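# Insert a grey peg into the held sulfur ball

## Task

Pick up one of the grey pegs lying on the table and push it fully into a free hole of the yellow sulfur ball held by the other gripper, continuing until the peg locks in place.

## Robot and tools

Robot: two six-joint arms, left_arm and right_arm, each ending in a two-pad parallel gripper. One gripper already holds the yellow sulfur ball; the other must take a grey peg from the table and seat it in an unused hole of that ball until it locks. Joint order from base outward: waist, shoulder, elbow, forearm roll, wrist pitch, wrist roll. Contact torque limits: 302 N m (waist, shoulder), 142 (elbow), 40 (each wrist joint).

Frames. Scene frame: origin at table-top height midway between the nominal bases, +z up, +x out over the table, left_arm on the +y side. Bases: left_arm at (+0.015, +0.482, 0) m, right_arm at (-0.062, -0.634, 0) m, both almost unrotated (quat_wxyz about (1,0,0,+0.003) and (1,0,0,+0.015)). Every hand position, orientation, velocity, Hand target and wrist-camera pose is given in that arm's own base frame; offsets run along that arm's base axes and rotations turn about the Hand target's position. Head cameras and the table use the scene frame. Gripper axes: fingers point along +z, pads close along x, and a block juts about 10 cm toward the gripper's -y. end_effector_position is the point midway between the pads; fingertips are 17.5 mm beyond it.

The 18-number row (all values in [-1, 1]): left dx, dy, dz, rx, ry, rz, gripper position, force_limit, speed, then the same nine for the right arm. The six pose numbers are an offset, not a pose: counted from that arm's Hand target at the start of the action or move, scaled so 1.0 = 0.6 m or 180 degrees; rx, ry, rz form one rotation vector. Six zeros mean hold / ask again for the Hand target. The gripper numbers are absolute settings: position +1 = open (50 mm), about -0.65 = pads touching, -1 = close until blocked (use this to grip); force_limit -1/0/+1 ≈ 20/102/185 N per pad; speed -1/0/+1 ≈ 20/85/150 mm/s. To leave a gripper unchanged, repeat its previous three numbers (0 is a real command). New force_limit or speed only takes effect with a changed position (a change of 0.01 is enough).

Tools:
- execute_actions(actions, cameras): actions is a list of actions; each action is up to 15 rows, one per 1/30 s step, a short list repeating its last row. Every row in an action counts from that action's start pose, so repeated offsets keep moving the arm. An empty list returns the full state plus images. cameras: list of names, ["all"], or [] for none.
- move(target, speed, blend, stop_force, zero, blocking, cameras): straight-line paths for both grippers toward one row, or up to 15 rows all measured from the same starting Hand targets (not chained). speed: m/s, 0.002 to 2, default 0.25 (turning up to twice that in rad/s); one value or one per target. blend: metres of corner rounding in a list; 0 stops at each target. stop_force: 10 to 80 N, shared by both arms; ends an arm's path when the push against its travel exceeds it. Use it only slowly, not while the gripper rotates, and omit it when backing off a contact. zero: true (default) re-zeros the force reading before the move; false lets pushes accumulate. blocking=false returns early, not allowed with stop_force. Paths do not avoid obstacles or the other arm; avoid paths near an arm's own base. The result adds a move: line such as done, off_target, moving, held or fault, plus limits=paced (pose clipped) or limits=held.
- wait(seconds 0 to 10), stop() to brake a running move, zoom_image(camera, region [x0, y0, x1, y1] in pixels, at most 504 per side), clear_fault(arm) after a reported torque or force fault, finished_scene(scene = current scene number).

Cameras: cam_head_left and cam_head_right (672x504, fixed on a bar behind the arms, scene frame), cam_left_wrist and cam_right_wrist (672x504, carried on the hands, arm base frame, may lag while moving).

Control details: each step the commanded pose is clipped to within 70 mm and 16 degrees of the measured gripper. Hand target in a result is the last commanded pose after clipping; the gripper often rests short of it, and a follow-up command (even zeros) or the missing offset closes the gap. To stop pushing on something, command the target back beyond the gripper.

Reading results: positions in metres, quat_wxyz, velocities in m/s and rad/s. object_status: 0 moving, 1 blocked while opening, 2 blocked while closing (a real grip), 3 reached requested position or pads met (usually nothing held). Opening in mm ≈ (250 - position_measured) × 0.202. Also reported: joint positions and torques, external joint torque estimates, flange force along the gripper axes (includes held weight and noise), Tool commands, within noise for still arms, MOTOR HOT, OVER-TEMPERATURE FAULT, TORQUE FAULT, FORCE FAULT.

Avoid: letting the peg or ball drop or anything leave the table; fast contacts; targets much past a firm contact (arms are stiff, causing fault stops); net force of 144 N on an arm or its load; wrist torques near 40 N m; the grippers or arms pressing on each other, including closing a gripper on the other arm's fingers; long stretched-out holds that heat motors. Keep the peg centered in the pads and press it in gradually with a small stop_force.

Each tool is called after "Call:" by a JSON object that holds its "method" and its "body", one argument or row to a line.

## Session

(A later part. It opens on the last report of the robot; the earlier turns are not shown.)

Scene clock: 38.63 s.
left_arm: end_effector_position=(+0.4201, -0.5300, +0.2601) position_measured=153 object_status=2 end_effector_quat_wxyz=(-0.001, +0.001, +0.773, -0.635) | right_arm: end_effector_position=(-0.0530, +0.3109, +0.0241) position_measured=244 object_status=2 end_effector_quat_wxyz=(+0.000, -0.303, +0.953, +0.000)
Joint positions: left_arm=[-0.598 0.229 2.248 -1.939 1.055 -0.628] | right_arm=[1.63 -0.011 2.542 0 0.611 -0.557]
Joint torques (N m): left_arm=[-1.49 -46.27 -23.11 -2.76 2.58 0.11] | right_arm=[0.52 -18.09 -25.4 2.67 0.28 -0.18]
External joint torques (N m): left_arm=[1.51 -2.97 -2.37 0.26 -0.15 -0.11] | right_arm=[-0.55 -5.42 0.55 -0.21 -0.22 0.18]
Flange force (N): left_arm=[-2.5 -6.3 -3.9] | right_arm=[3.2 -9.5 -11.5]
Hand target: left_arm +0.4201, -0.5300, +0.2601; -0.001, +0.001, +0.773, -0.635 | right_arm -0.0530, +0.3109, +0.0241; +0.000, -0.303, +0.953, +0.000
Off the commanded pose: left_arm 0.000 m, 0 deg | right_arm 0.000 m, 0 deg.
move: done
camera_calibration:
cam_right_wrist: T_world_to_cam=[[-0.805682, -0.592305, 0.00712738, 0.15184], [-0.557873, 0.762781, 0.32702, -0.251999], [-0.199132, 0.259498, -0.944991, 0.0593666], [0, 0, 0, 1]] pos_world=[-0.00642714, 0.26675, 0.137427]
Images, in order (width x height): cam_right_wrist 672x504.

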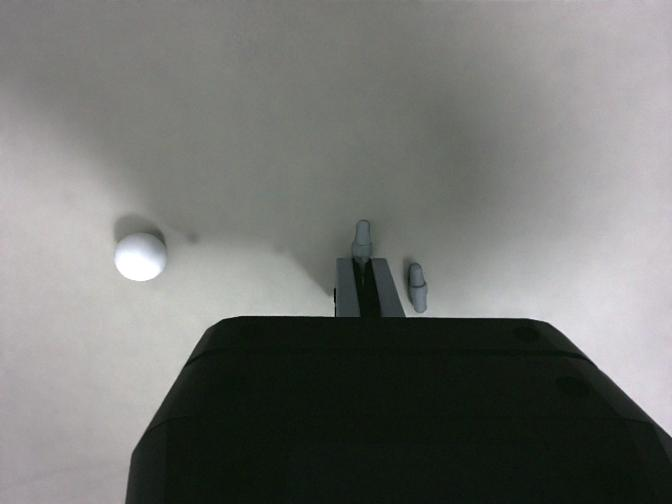

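Call:
{"method": "move", "body": {
  "target": [
    [0,0,0,0,0,0,-1,1,-1,0,0,0.377,0,0,0,-1,0.5,-1],
    [0,0,0,0,0,0,-1,1,-1,0.338,0.048,0.51,0,0,-0.0833,-1,0.5,-1],
    [0,0,0,0,0,0,-1,1,-1,0.755,0.082,0.543,0,0,-0.1958,-1,0.5,-1]
  ],
  "speed": 0.25,
  "blend": 0.06,
  "cameras": ["all"]
}}

Call:
{"method": "zoom_image", "body": {
  "camera": "cam_right_wrist",
  "region": [330, 210, 440, 290]
}}

Scene clock: 43.83 s.
left_arm: end_effector_position=(+0.4201, -0.5300, +0.2601) position_measured=153 object_status=2 end_effector_quat_wxyz=(-0.001, +0.001, +0.773, -0.635) | right_arm: end_effector_position=(+0.3999, +0.3601, +0.3499) position_measured=244 object_status=2 end_effector_quat_wxyz=(+0.000, -0.001, +1.000, +0.000)
Joint positions: left_arm=[-0.598 0.229 2.248 -1.939 1.055 -0.628] | right_arm=[0.669 -0.01 1.819 0 1.332 -0.903]
Joint torques (N m): left_arm=[-1.64 -46.3 -23.2 -2.77 2.54 0.09] | right_arm=[0.03 -35.91 -41.78 4.38 0.34 -0.19]
External joint torques (N m): left_arm=[1.69 -3.16 -2.14 0.28 -0.11 -0.09] | right_arm=[-0.06 -5.74 -0.56 -0.22 -0.29 0.19]
Flange force (N): left_arm=[-2.2 -6.3 -4.6] | right_arm=[6.4 -5.4 -2.5]
Hand target: left_arm +0.4201, -0.5300, +0.2601; -0.001, +0.001, +0.773, -0.635 | right_arm +0.4000, +0.3601, +0.3499; +0.000, -0.001, +1.000, +0.000
Off the commanded pose: left_arm 0.000 m, 0 deg | right_arm 0.000 m, 0 deg.
move: done
camera_calibration:
cam_left_wrist: T_world_to_cam=[[-0.999927, 0.000655456, 0.0121, 0.427266], [-0.0100669, 0.510886, -0.85959, 0.516374], [-0.00674516, -0.859648, -0.510842, -0.188037], [0, 0, 0, 1]] pos_world=[0.431165, -0.425734, 0.342643]
cam_right_wrist: T_world_to_cam=[[-0.999797, -0.0188459, 0.00711962, 0.414716], [-0.0154825, 0.944898, 0.326999, -0.425928], [-0.0128899, 0.326822, -0.944998, 0.345929], [0, 0, 0, 1]] pos_world=[0.412497, 0.297217, 0.463227]

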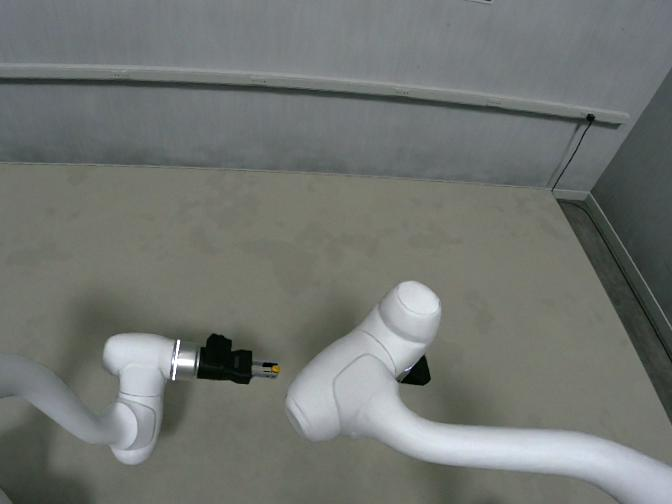

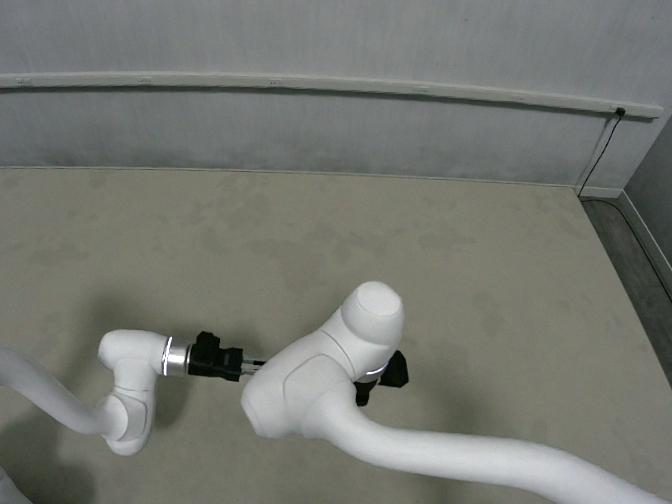

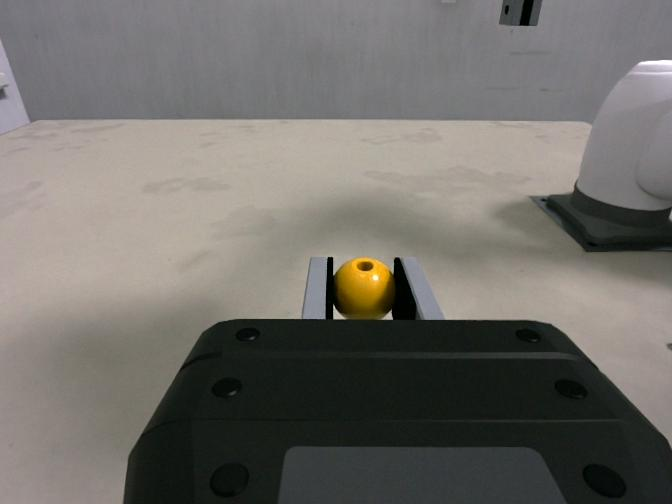

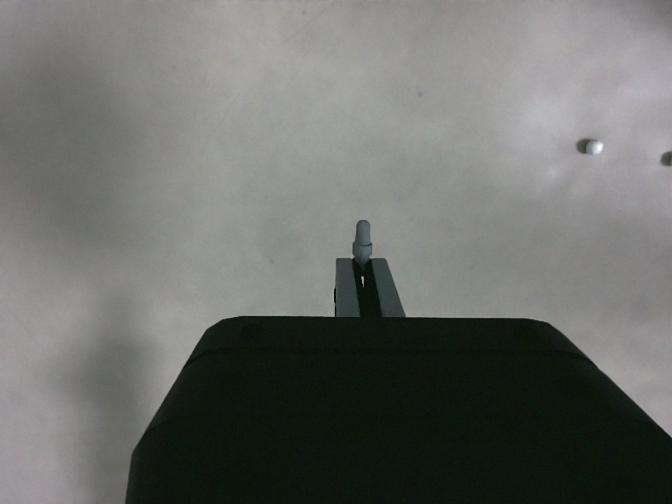

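Scaled by 4.582 from the camera's 672x504 image, which has a finer 960x720 frame.

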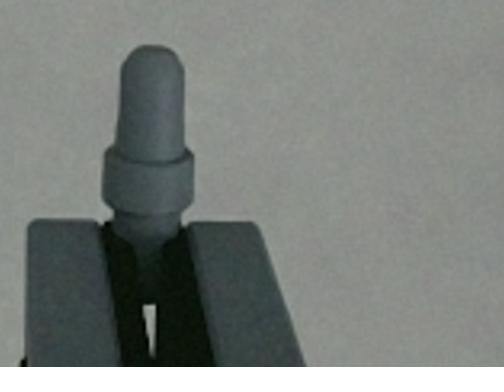

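Call:
{"method": "move", "body": {
  "target": [0,0,0,0,0,0,-1,1,-1,0.1955,0.25,-0.025,0.5,0,0,-1,0.5,-1],
  "speed": 0.25,
  "cameras": ["all"]
}}

Call:
{"method": "zoom_image", "body": {
  "camera": "cam_left_wrist",
  "region": [280, 20, 480, 320]
}}

Scene clock: 48.00 s.
left_arm: end_effector_position=(+0.4201, -0.5300, +0.2601) position_measured=153 object_status=2 end_effector_quat_wxyz=(-0.001, +0.001, +0.773, -0.635) | right_arm: end_effector_position=(+0.5173, +0.5101, +0.3349) position_measured=244 object_status=2 end_effector_quat_wxyz=(+0.000, +0.000, +0.707, +0.707)
Joint positions: left_arm=[-0.598 0.229 2.248 -1.939 1.055 -0.628] | right_arm=[0.34 0.297 2.098 1.825 1.342 -2.426]
Joint torques (N m): left_arm=[-1.43 -46.6 -23.15 -2.82 2.57 0.14] | right_arm=[0.2 -60.99 -33.48 1.51 2.73 -0.16]
External joint torques (N m): left_arm=[1.44 -2.8 -2.26 0.33 -0.14 -0.14] | right_arm=[-0.45 -3.34 -0.19 -0.28 -0.45 0.16]
Flange force (N): left_arm=[-2.6 -6.1 -3.8] | right_arm=[3.1 5.4 -2.1]
Hand target: left_arm +0.4201, -0.5300, +0.2601; -0.001, +0.001, +0.773, -0.635 | right_arm +0.5173, +0.5101, +0.3349; +0.000, +0.000, +0.707, +0.707
Off the commanded pose: left_arm 0.000 m, 0 deg | right_arm 0.000 m, 0 deg.
move: done
camera_calibration:
cam_left_wrist: T_world_to_cam=[[-0.999927, 0.000655456, 0.0121, 0.427266], [-0.0100669, 0.510886, -0.85959, 0.516374], [-0.00674516, -0.859648, -0.510842, -0.188037], [0, 0, 0, 1]] pos_world=[0.431165, -0.425734, 0.342643]
cam_right_wrist: T_world_to_cam=[[-0.999799, -0.00715432, -0.0187511, 0.537629], [-0.0153832, -0.326878, 0.944941, -0.119194], [-0.0128897, 0.945039, 0.326702, -0.457005], [0, 0, 0, 1]] pos_world=[0.529796, 0.396772, 0.272017]

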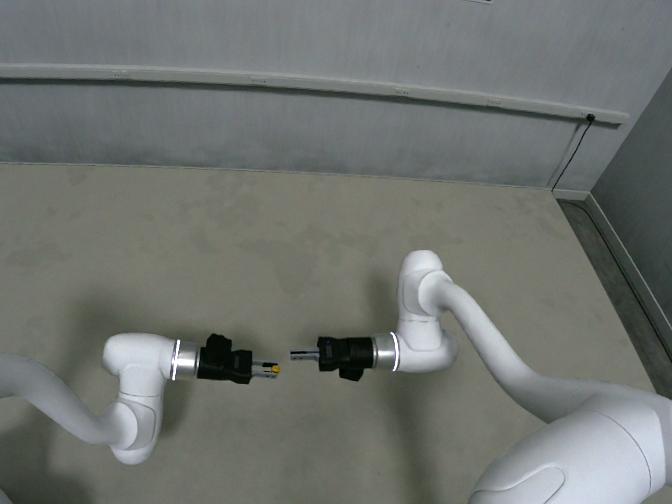

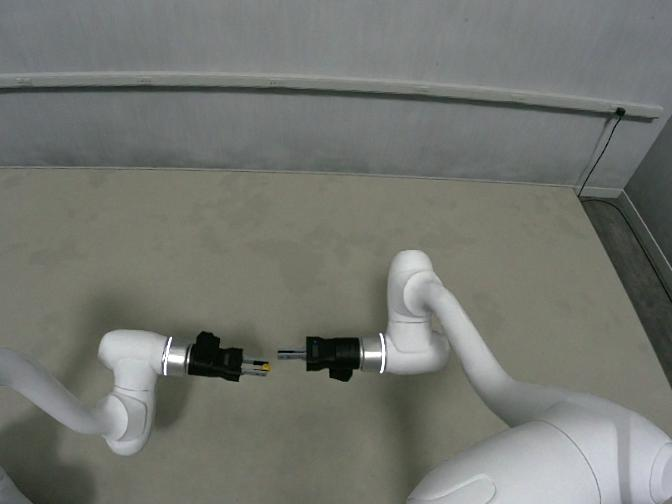

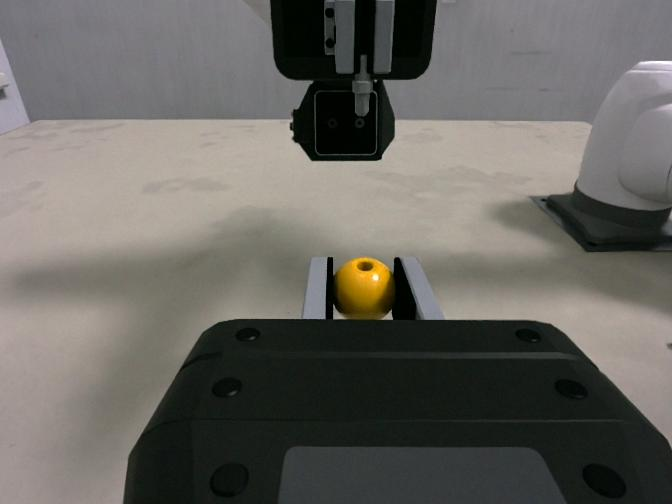

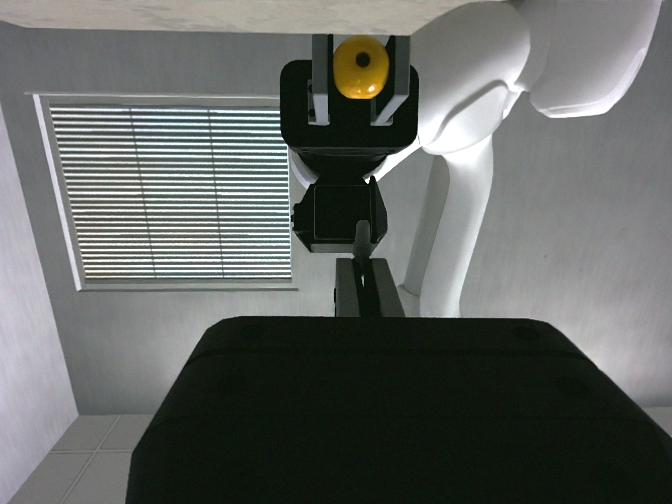

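Scaled by 1.680 from the camera's 672x504 image, which has a finer 960x720 frame.

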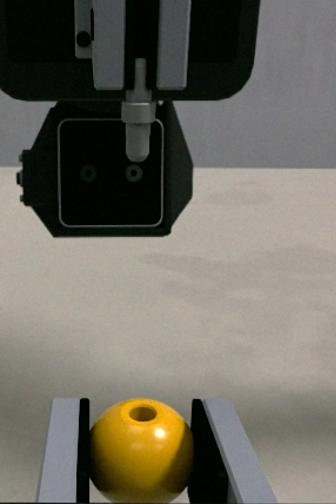

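Call:
{"method": "move", "body": {
  "target": [0,0,0,0,0,0,-1,1,-1,-0.0015,0.074,-0.0455,-0.0456,0,0,-1,0.5,-1],
  "speed": 0.1,
  "cameras": ["all"]
}}

Call:
{"method": "zoom_image", "body": {
  "camera": "cam_left_wrist",
  "region": [280, 140, 450, 320]
}}

Call:
{"method": "zoom_image", "body": {
  "camera": "cam_right_wrist",
  "region": [290, 80, 440, 300]
}}

Scene clock: 52.33 s.
left_arm: end_effector_position=(+0.4201, -0.5300, +0.2601) position_measured=153 object_status=2 end_effector_quat_wxyz=(-0.001, +0.001, +0.773, -0.635) | right_arm: end_effector_position=(+0.5164, +0.5545, +0.3076) position_measured=244 object_status=2 end_effector_quat_wxyz=(+0.000, +0.000, +0.756, +0.655)
Joint positions: left_arm=[-0.598 0.229 2.248 -1.939 1.055 -0.628] | right_arm=[0.418 0.303 2.053 1.77 1.176 -2.367]
Joint torques (N m): left_arm=[-1.71 -46.23 -23.1 -2.84 2.55 0.12] | right_arm=[0.39 -62.41 -35.53 1.6 2.64 -0.03]
External joint torques (N m): left_arm=[1.63 -3.05 -2.05 0.37 -0.13 -0.12] | right_arm=[-0.78 -4.14 0.56 -0.23 -0.5 0.03]
Flange force (N): left_arm=[-2.2 -6.3 -4.6] | right_arm=[5.1 4.8 -4.6]
Hand target: left_arm +0.4201, -0.5300, +0.2601; -0.001, +0.001, +0.773, -0.635 | right_arm +0.5164, +0.5545, +0.3076; +0.000, +0.000, +0.756, +0.655
Off the commanded pose: left_arm 0.000 m, 0 deg | right_arm 0.000 m, 0 deg.
move: done
camera_calibration:
cam_left_wrist: T_world_to_cam=[[-0.999927, 0.000655456, 0.0121, 0.427266], [-0.0100669, 0.510886, -0.85959, 0.516374], [-0.00674516, -0.859648, -0.510842, -0.188037], [0, 0, 0, 1]] pos_world=[0.431165, -0.425734, 0.342643]
cam_right_wrist: T_world_to_cam=[[-0.999797, -0.00973669, -0.0176366, 0.53772], [-0.0154825, -0.188773, 0.981899, -0.166777], [-0.0128898, 0.981973, 0.188584, -0.467984], [0, 0, 0, 1]] pos_world=[0.528997, 0.4333, 0.261496]

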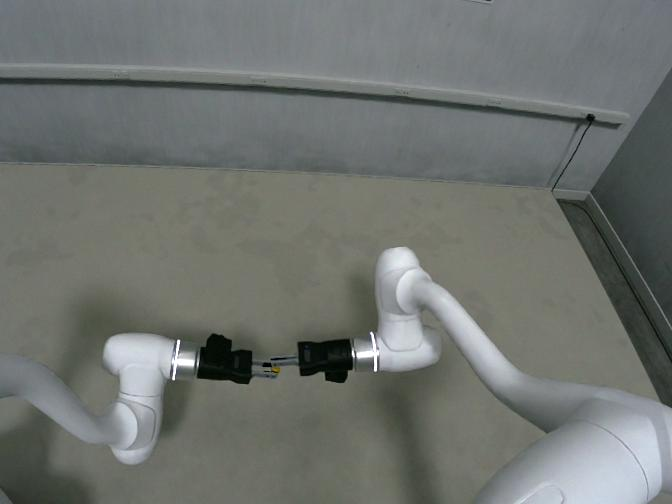

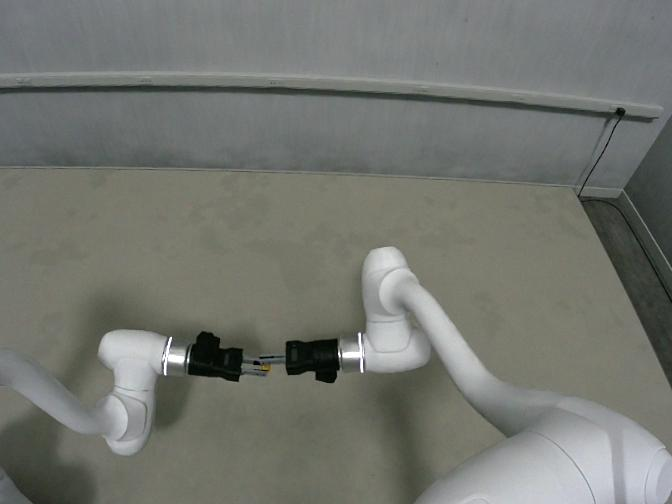

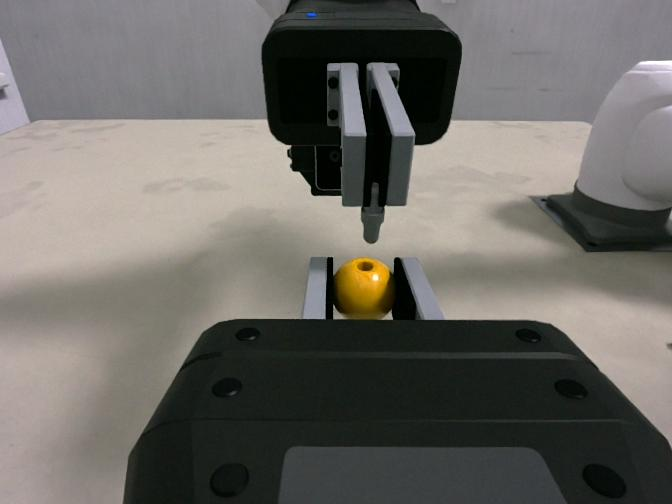

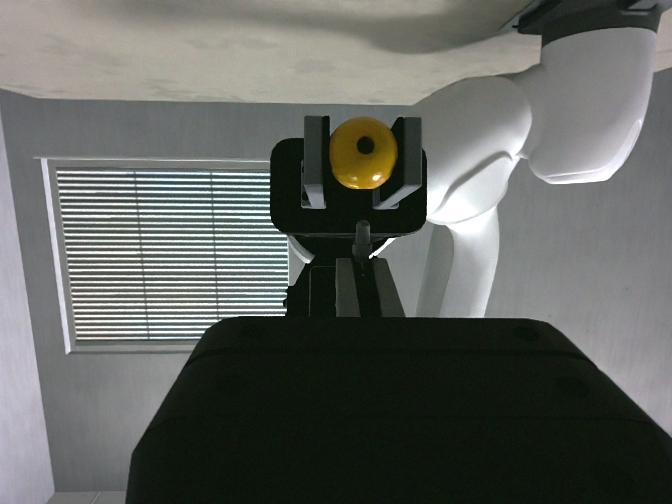

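Scaled by 2.800 from the camera's 672x504 image, which has a finer 960x720 frame.

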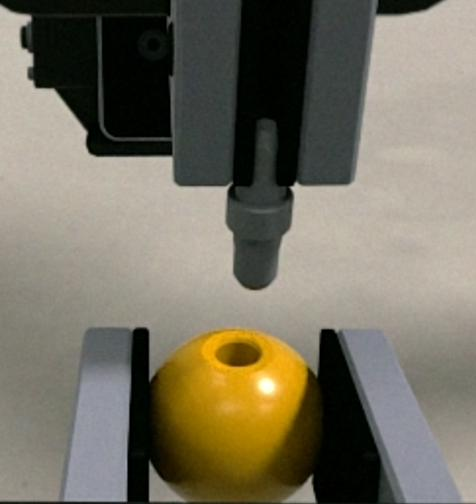

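Scaled by 2.291 from the camera's 672x504 image, which has a finer 960x720 frame.

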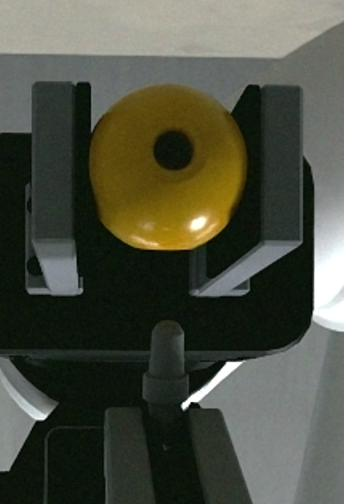

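Call:
{"method": "move", "body": {
  "target": [0,0,0,0,0,0,-1,1,-1,0.002,-0.0018,-0.0123,0,0,0,-1,0.5,-1],
  "speed": 0.02,
  "stop_force": 12,
  "cameras": ["cam_left_wrist","cam_right_wrist"]
}}

Call:
{"method": "zoom_image", "body": {
  "camera": "cam_left_wrist",
  "region": [300, 190, 430, 320]
}}

Call:
{"method": "zoom_image", "body": {
  "camera": "cam_right_wrist",
  "region": [290, 120, 440, 300]
}}

Scene clock: 56.77 s.
left_arm: end_effector_position=(+0.4201, -0.5300, +0.2601) position_measured=153 object_status=2 end_effector_quat_wxyz=(-0.001, +0.001, +0.773, -0.635) | right_arm: end_effector_position=(+0.5176, +0.5535, +0.3002) position_measured=244 object_status=2 end_effector_quat_wxyz=(+0.000, +0.000, +0.756, +0.655)
Joint positions: left_arm=[-0.598 0.229 2.248 -1.939 1.055 -0.628] | right_arm=[0.415 0.313 2.057 1.774 1.18 -2.381]
Joint torques (N m): left_arm=[-1.72 -46.4 -23.1 -2.8 2.56 0.06] | right_arm=[0.38 -62.33 -35 1.56 2.59 -0.12]
External joint torques (N m): left_arm=[1.77 -2.95 -2.33 0.3 -0.14 -0.06] | right_arm=[-0.32 -4.55 0.45 -0.27 -0.42 0.11]
Flange force (N): left_arm=[-2.8 -6.1 -4.4] | right_arm=[5.6 5.7 -4.2]
Hand target: left_arm +0.4201, -0.5300, +0.2601; -0.001, +0.001, +0.773, -0.635 | right_arm +0.5176, +0.5535, +0.3002; +0.000, +0.000, +0.756, +0.655
Off the commanded pose: left_arm 0.000 m, 0 deg | right_arm 0.000 m, 0 deg.
move: done
camera_calibration:
cam_left_wrist: T_world_to_cam=[[-0.999927, 0.000655456, 0.0121, 0.427266], [-0.0100669, 0.510886, -0.85959, 0.516374], [-0.00674516, -0.859648, -0.510842, -0.188037], [0, 0, 0, 1]] pos_world=[0.431165, -0.425734, 0.342643]
cam_right_wrist: T_world_to_cam=[[-0.999799, -0.00975777, -0.0175378, 0.538764], [-0.0153827, -0.188676, 0.981919, -0.159781], [-0.0128903, 0.981991, 0.188488, -0.465574], [0, 0, 0, 1]] pos_world=[0.530196, 0.4323, 0.254095]
Images, in order (width x height): cam_left_wrist 672x504, cam_right_wrist 672x504.

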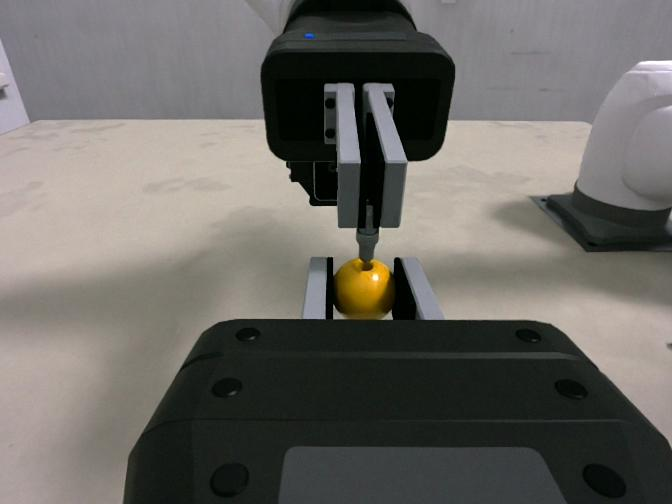

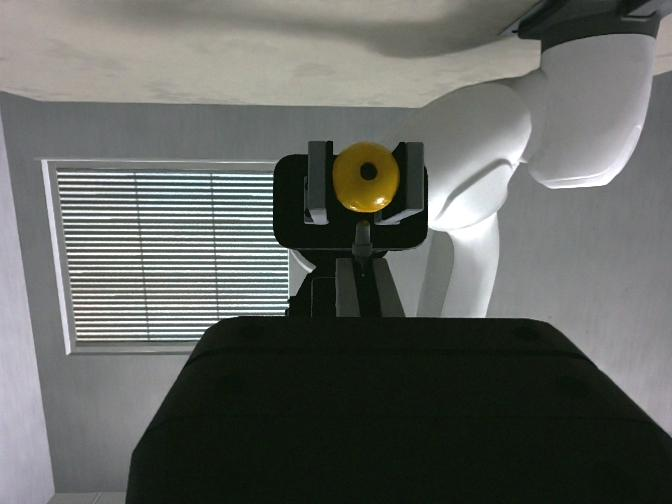

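Scaled by 3.877 from the camera's 672x504 image, which has a finer 960x720 frame.

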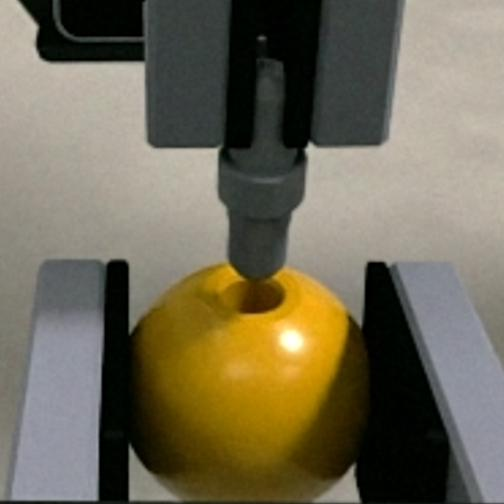

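Scaled by 2.800 from the camera's 672x504 image, which has a finer 960x720 frame.

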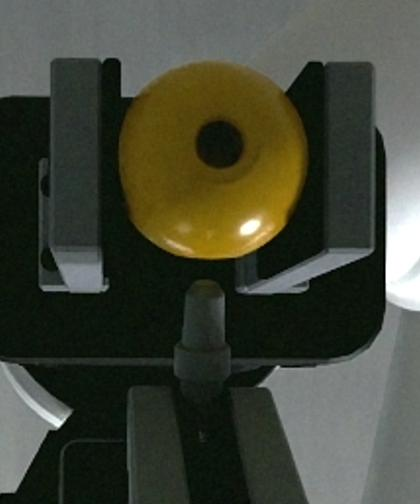

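Call:
{"method": "move", "body": {
  "target": [0,0,0,0,0,0,-1,1,-1,0.0003,-0.0011,-0.0025,0,0,0,-1,0.5,-1],
  "speed": 0.01,
  "stop_force": 10,
  "cameras": ["cam_left_wrist","cam_right_wrist"]
}}

Call:
{"method": "zoom_image", "body": {
  "camera": "cam_left_wrist",
  "region": [320, 210, 410, 300]
}}

Call:
{"method": "zoom_image", "body": {
  "camera": "cam_right_wrist",
  "region": [310, 130, 420, 260]
}}

Scene clock: 59.27 s.
left_arm: end_effector_position=(+0.4201, -0.5300, +0.2601) position_measured=153 object_status=2 end_effector_quat_wxyz=(-0.001, +0.001, +0.773, -0.635) | right_arm: end_effector_position=(+0.5178, +0.5528, +0.2987) position_measured=244 object_status=2 end_effector_quat_wxyz=(+0.000, +0.000, +0.756, +0.655)
Joint positions: left_arm=[-0.598 0.229 2.248 -1.939 1.055 -0.628] | right_arm=[0.414 0.315 2.058 1.774 1.182 -2.384]
Joint torques (N m): left_arm=[-1.62 -46.19 -23.2 -2.78 2.54 0.11] | right_arm=[0.51 -62.78 -35.11 1.52 2.53 -0.16]
External joint torques (N m): left_arm=[1.52 -2.95 -2.04 0.3 -0.11 -0.1] | right_arm=[-0.28 -4.14 0.73 -0.25 -0.35 0.16]
Flange force (N): left_arm=[-2.1 -6.0 -4.2] | right_arm=[5.5 5.1 -4.1]
Hand target: left_arm +0.4201, -0.5300, +0.2601; -0.001, +0.001, +0.773, -0.635 | right_arm +0.5178, +0.5528, +0.2987; +0.000, +0.000, +0.756, +0.655
Off the commanded pose: left_arm 0.000 m, 0 deg | right_arm 0.000 m, 0 deg.
move: done
camera_calibration:
cam_left_wrist: T_world_to_cam=[[-0.999927, 0.000655456, 0.0121, 0.427266], [-0.0100669, 0.510886, -0.85959, 0.516374], [-0.00674516, -0.859648, -0.510842, -0.188037], [0, 0, 0, 1]] pos_world=[0.431165, -0.425734, 0.342643]
cam_right_wrist: T_world_to_cam=[[-0.999799, -0.00975777, -0.0175378, 0.538931], [-0.0153827, -0.188676, 0.981919, -0.158437], [-0.0128903, 0.981991, 0.188488, -0.464601], [0, 0, 0, 1]] pos_world=[0.530396, 0.4316, 0.252595]
Images, in order (width x height): cam_left_wrist 672x504, cam_right_wrist 672x504.

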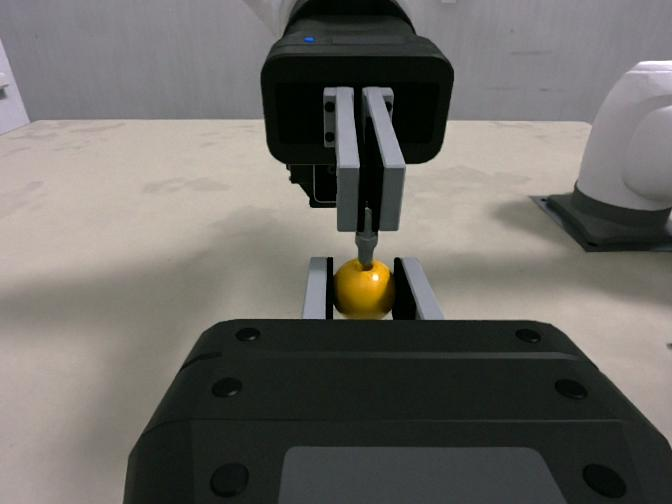

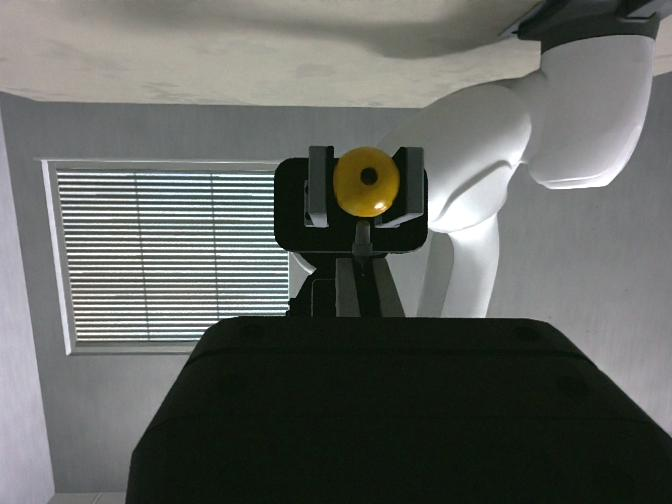

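Scaled by 5.600 from the camera's 672x504 image, which has a finer 960x720 frame.

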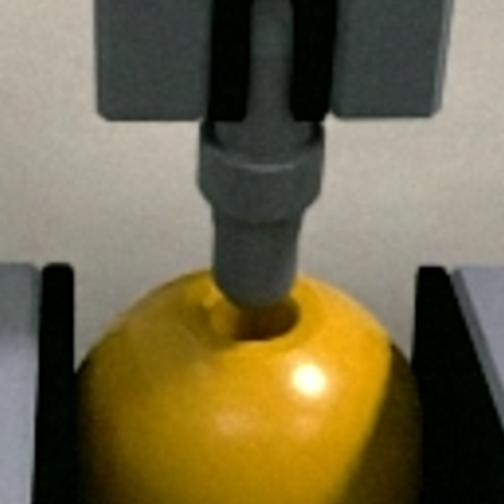

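Scaled by 3.877 from the camera's 672x504 image, which has a finer 960x720 frame.

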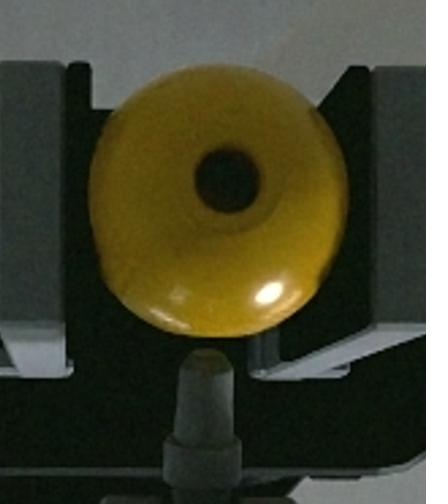

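Call:
{"method": "move", "body": {
  "target": [0,0,0,0,0,0,-1,1,-1,-0.0007,-0.0011,-0.0033,0,0,0,-1,0.5,-1],
  "speed": 0.008,
  "stop_force": 10,
  "cameras": ["cam_left_wrist","cam_right_wrist"]
}}

Call:
{"method": "zoom_image", "body": {
  "camera": "cam_left_wrist",
  "region": [320, 210, 410, 300]
}}

Call:
{"method": "zoom_image", "body": {
  "camera": "cam_right_wrist",
  "region": [310, 130, 420, 260]
}}

Scene clock: 61.13 s.
left_arm: end_effector_position=(+0.4201, -0.5300, +0.2601) position_measured=153 object_status=2 end_effector_quat_wxyz=(-0.001, +0.001, +0.773, -0.635) | right_arm: end_effector_position=(+0.5174, +0.5521, +0.2967) position_measured=244 object_status=2 end_effector_quat_wxyz=(+0.000, +0.000, +0.756, +0.655)
Joint positions: left_arm=[-0.598 0.229 2.248 -1.939 1.055 -0.628] | right_arm=[0.413 0.317 2.06 1.775 1.183 -2.389]
Joint torques (N m): left_arm=[-1.83 -46.18 -23.15 -2.8 2.6 0.07] | right_arm=[0.07 -62.44 -34.75 1.47 2.53 -0.09]
External joint torques (N m): left_arm=[1.91 -3.34 -2.33 0.3 -0.17 -0.07] | right_arm=[-0.03 -4.7 0.38 -0.18 -0.35 0.09]
Flange force (N): left_arm=[-2.5 -6.7 -4.9] | right_arm=[5.8 6.0 -3.8]
Hand target: left_arm +0.4201, -0.5300, +0.2601; -0.001, +0.001, +0.773, -0.635 | right_arm +0.5174, +0.5521, +0.2967; +0.000, +0.000, +0.756, +0.655
Off the commanded pose: left_arm 0.000 m, 0 deg | right_arm 0.000 m, 0 deg.
move: done
camera_calibration:
cam_left_wrist: T_world_to_cam=[[-0.999927, 0.000655456, 0.0121, 0.427266], [-0.0100669, 0.510886, -0.85959, 0.516374], [-0.00674516, -0.859648, -0.510842, -0.188037], [0, 0, 0, 1]] pos_world=[0.431165, -0.425734, 0.342643]
cam_right_wrist: T_world_to_cam=[[-0.999799, -0.00975777, -0.0175378, 0.53839], [-0.0153827, -0.188676, 0.981919, -0.156594], [-0.0128903, 0.981991, 0.188488, -0.463642], [0, 0, 0, 1]] pos_world=[0.529896, 0.431, 0.250595]
Images, in order (width x height): cam_left_wrist 672x504, cam_right_wrist 672x504.

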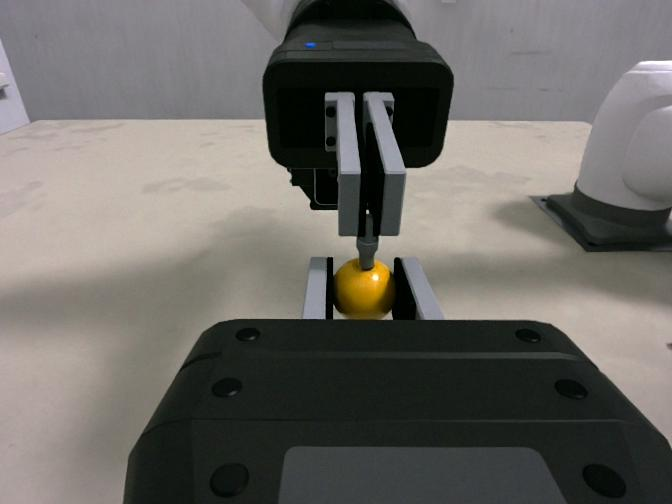

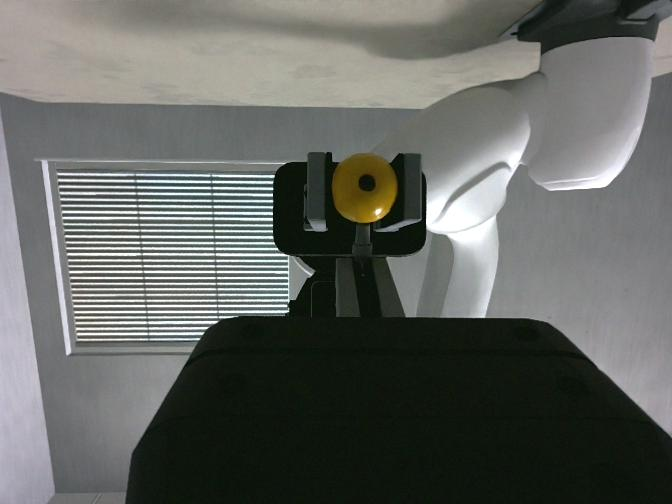

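Scaled by 5.600 from the camera's 672x504 image, which has a finer 960x720 frame.

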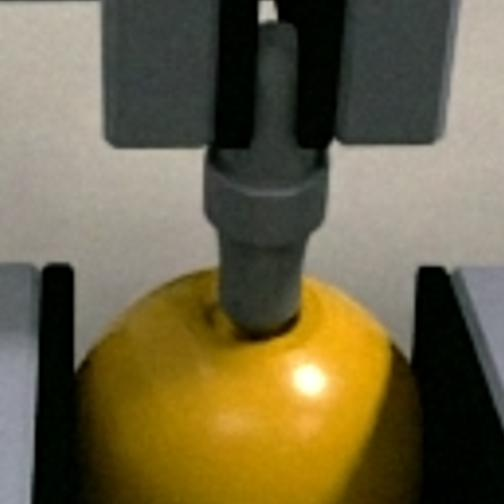

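Scaled by 3.877 from the camera's 672x504 image, which has a finer 960x720 frame.

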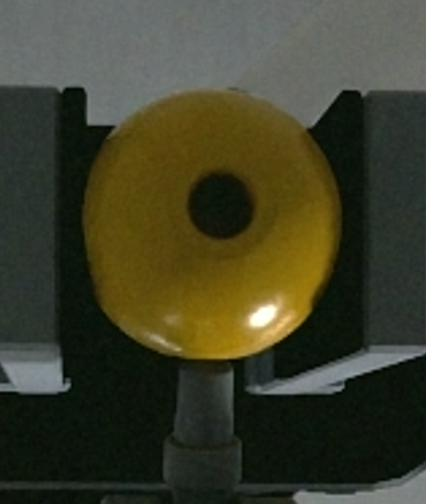

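Call:
{"method": "move", "body": {
  "target": [
    [0,0,0,0,0,0,-1,1,-1,0,-0.0013,0,0,0,0,-1,0.5,-1],
    [0,0,0,0,0,0,-1,1,-1,0,-0.0018,-0.004,0,0,0,-1,0.5,-1]
  ],
  "speed": 0.006,
  "stop_force": 10,
  "cameras": ["cam_left_wrist","cam_right_wrist"]
}}

Call:
{"method": "zoom_image", "body": {
  "camera": "cam_left_wrist",
  "region": [320, 210, 410, 300]
}}

Call:
{"method": "zoom_image", "body": {
  "camera": "cam_right_wrist",
  "region": [310, 130, 420, 260]
}}

Scene clock: 63.40 s.
left_arm: end_effector_position=(+0.4201, -0.5300, +0.2601) position_measured=153 object_status=2 end_effector_quat_wxyz=(-0.001, +0.001, +0.773, -0.635) | right_arm: end_effector_position=(+0.5174, +0.5511, +0.2943) position_measured=244 object_status=2 end_effector_quat_wxyz=(+0.000, +0.000, +0.756, +0.655)
Joint positions: left_arm=[-0.598 0.229 2.248 -1.939 1.055 -0.628] | right_arm=[0.412 0.319 2.063 1.776 1.185 -2.393]
Joint torques (N m): left_arm=[-0.9 -46.59 -24.15 -3.25 2.5 0.05] | right_arm=[1.34 -62.87 -33.53 1.08 2.79 -0.14]
External joint torques (N m): left_arm=[0.99 -2.86 -1.38 0.74 -0.07 -0.04] | right_arm=[-1.43 -4.25 -0.72 0.2 -0.6 0.14]
Flange force (N): left_arm=[-1.1 -5.8 -4.5] | right_arm=[2.8 5.9 -4.1]
Hand target: left_arm +0.4201, -0.5300, +0.2601; -0.001, +0.001, +0.773, -0.635 | right_arm +0.5174, +0.5511, +0.2943; +0.000, +0.000, +0.756, +0.655
Off the commanded pose: left_arm 0.000 m, 0 deg | right_arm 0.000 m, 0 deg.
move: done
camera_calibration:
cam_left_wrist: T_world_to_cam=[[-0.999927, 0.000654424, 0.0121001, 0.427266], [-0.0100671, 0.51093, -0.859563, 0.516384], [-0.0067448, -0.859622, -0.510886, -0.188011], [0, 0, 0, 1]] pos_world=[0.431165, -0.425734, 0.342643]
cam_right_wrist: T_world_to_cam=[[-0.999799, -0.00975777, -0.0175378, 0.538337], [-0.0153827, -0.188676, 0.981919, -0.154445], [-0.0128903, 0.981991, 0.188488, -0.462109], [0, 0, 0, 1]] pos_world=[0.529896, 0.4299, 0.248195]
Images, in order (width x height): cam_left_wrist 672x504, cam_right_wrist 672x504.

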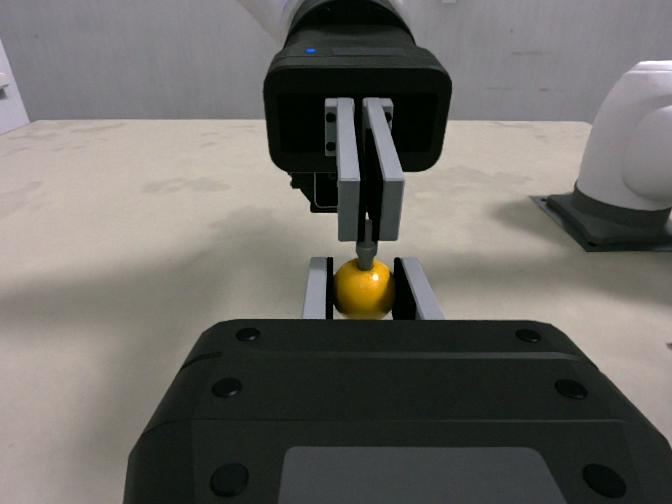

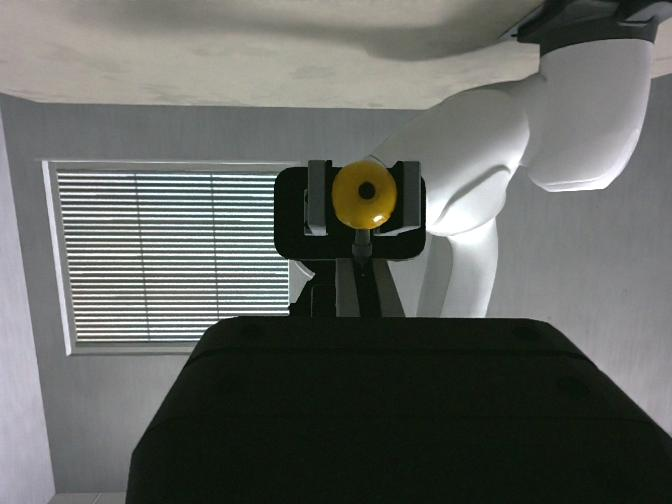

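Scaled by 5.600 from the camera's 672x504 image, which has a finer 960x720 frame.

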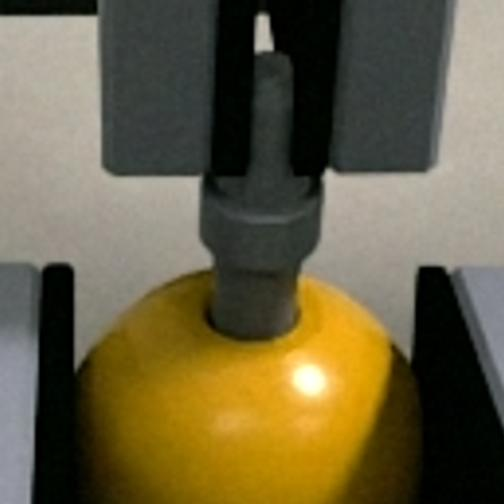

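Scaled by 3.877 from the camera's 672x504 image, which has a finer 960x720 frame.

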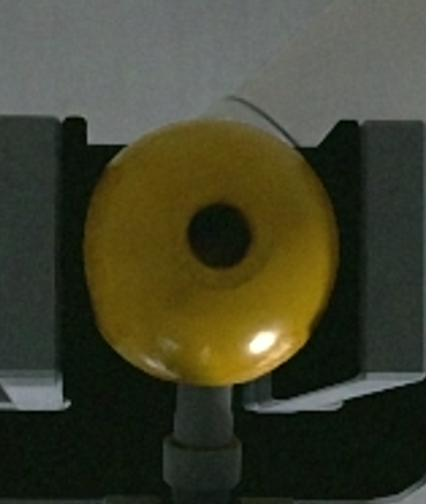

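Call:
{"method": "move", "body": {
  "target": [0,0,0,0,0,0,-1,1,-1,0,-0.0012,-0.0082,0,0,0,-1,0.5,-1],
  "speed": 0.006,
  "stop_force": 30,
  "cameras": ["cam_left_wrist","cam_right_wrist"]
}}

Call:
{"method": "zoom_image", "body": {
  "camera": "cam_left_wrist",
  "region": [320, 210, 410, 300]
}}

Call:
{"method": "zoom_image", "body": {
  "camera": "cam_right_wrist",
  "region": [310, 150, 420, 280]
}}

Scene clock: 65.77 s.
left_arm: end_effector_position=(+0.4201, -0.5300, +0.2601) position_measured=153 object_status=2 end_effector_quat_wxyz=(-0.001, +0.001, +0.773, -0.635) | right_arm: end_effector_position=(+0.5174, +0.5503, +0.2894) position_measured=244 object_status=2 end_effector_quat_wxyz=(+0.000, +0.000, +0.756, +0.655)
Joint positions: left_arm=[-0.598 0.229 2.248 -1.939 1.055 -0.628] | right_arm=[0.411 0.326 2.066 1.779 1.188 -2.404]
Joint torques (N m): left_arm=[-0.56 -52.18 -29.37 -4.9 4.68 0.04] | right_arm=[2.41 -56.19 -27.13 -0.93 0.75 -0.07]
External joint torques (N m): left_arm=[0.45 2.92 4.05 2.4 -2.26 -0.04] | right_arm=[-2.55 -11.65 -6.77 2.21 1.46 0.07]
Flange force (N): left_arm=[0.6 3.1 -3.0] | right_arm=[0.9 16.7 -6.4]
Hand target: left_arm +0.4201, -0.5300, +0.2601; -0.001, +0.001, +0.773, -0.635 | right_arm +0.5174, +0.5503, +0.2894; +0.000, +0.000, +0.756, +0.655
Off the commanded pose: left_arm 0.000 m, 0 deg | right_arm 0.000 m, 0 deg.
move: done
camera_calibration:
cam_left_wrist: T_world_to_cam=[[-0.999927, 0.000654424, 0.0121001, 0.427266], [-0.0100671, 0.51093, -0.859563, 0.516384], [-0.0067448, -0.859622, -0.510886, -0.188011], [0, 0, 0, 1]] pos_world=[0.431165, -0.425734, 0.342643]
cam_right_wrist: T_world_to_cam=[[-0.999799, -0.00975592, -0.0175385, 0.538244], [-0.0153825, -0.188772, 0.9819, -0.14972], [-0.0128901, 0.981972, 0.188584, -0.460514], [0, 0, 0, 1]] pos_world=[0.529896, 0.4292, 0.243296]
Images, in order (width x height): cam_left_wrist 672x504, cam_right_wrist 672x504.

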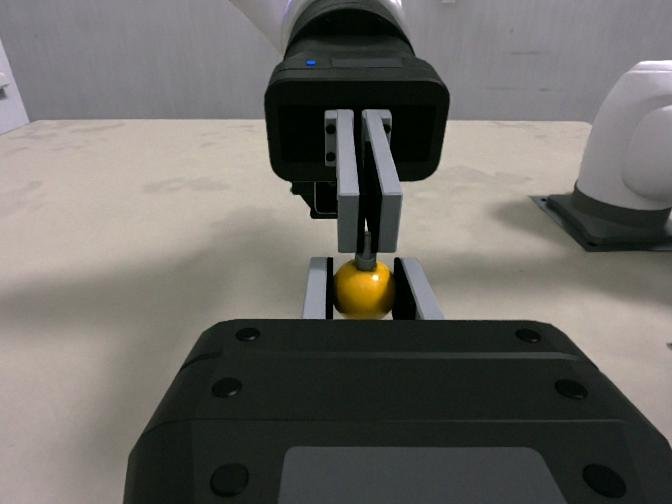

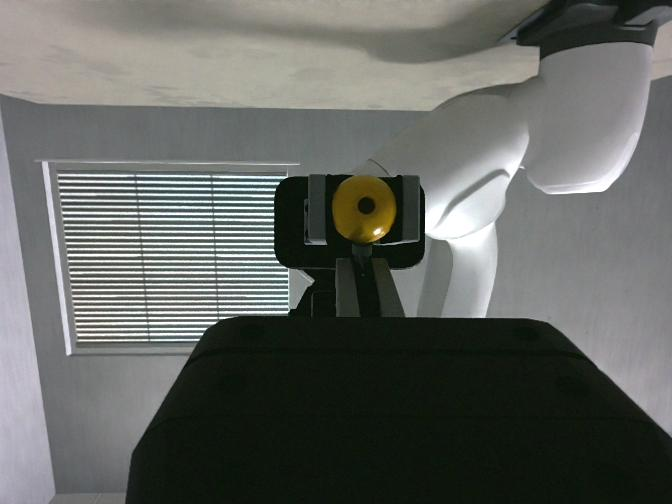

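Scaled by 5.600 from the camera's 672x504 image, which has a finer 960x720 frame.

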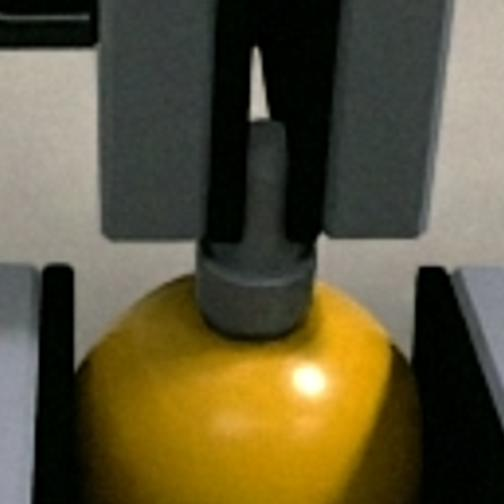

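Scaled by 3.877 from the camera's 672x504 image, which has a finer 960x720 frame.

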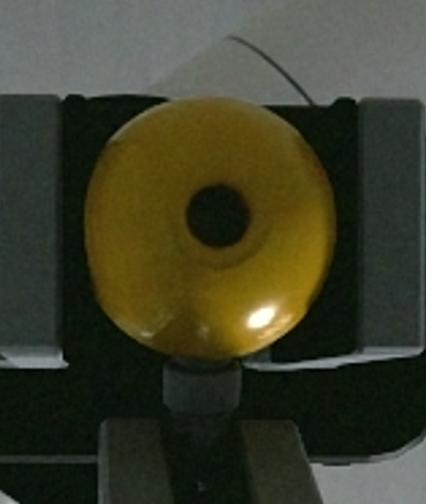

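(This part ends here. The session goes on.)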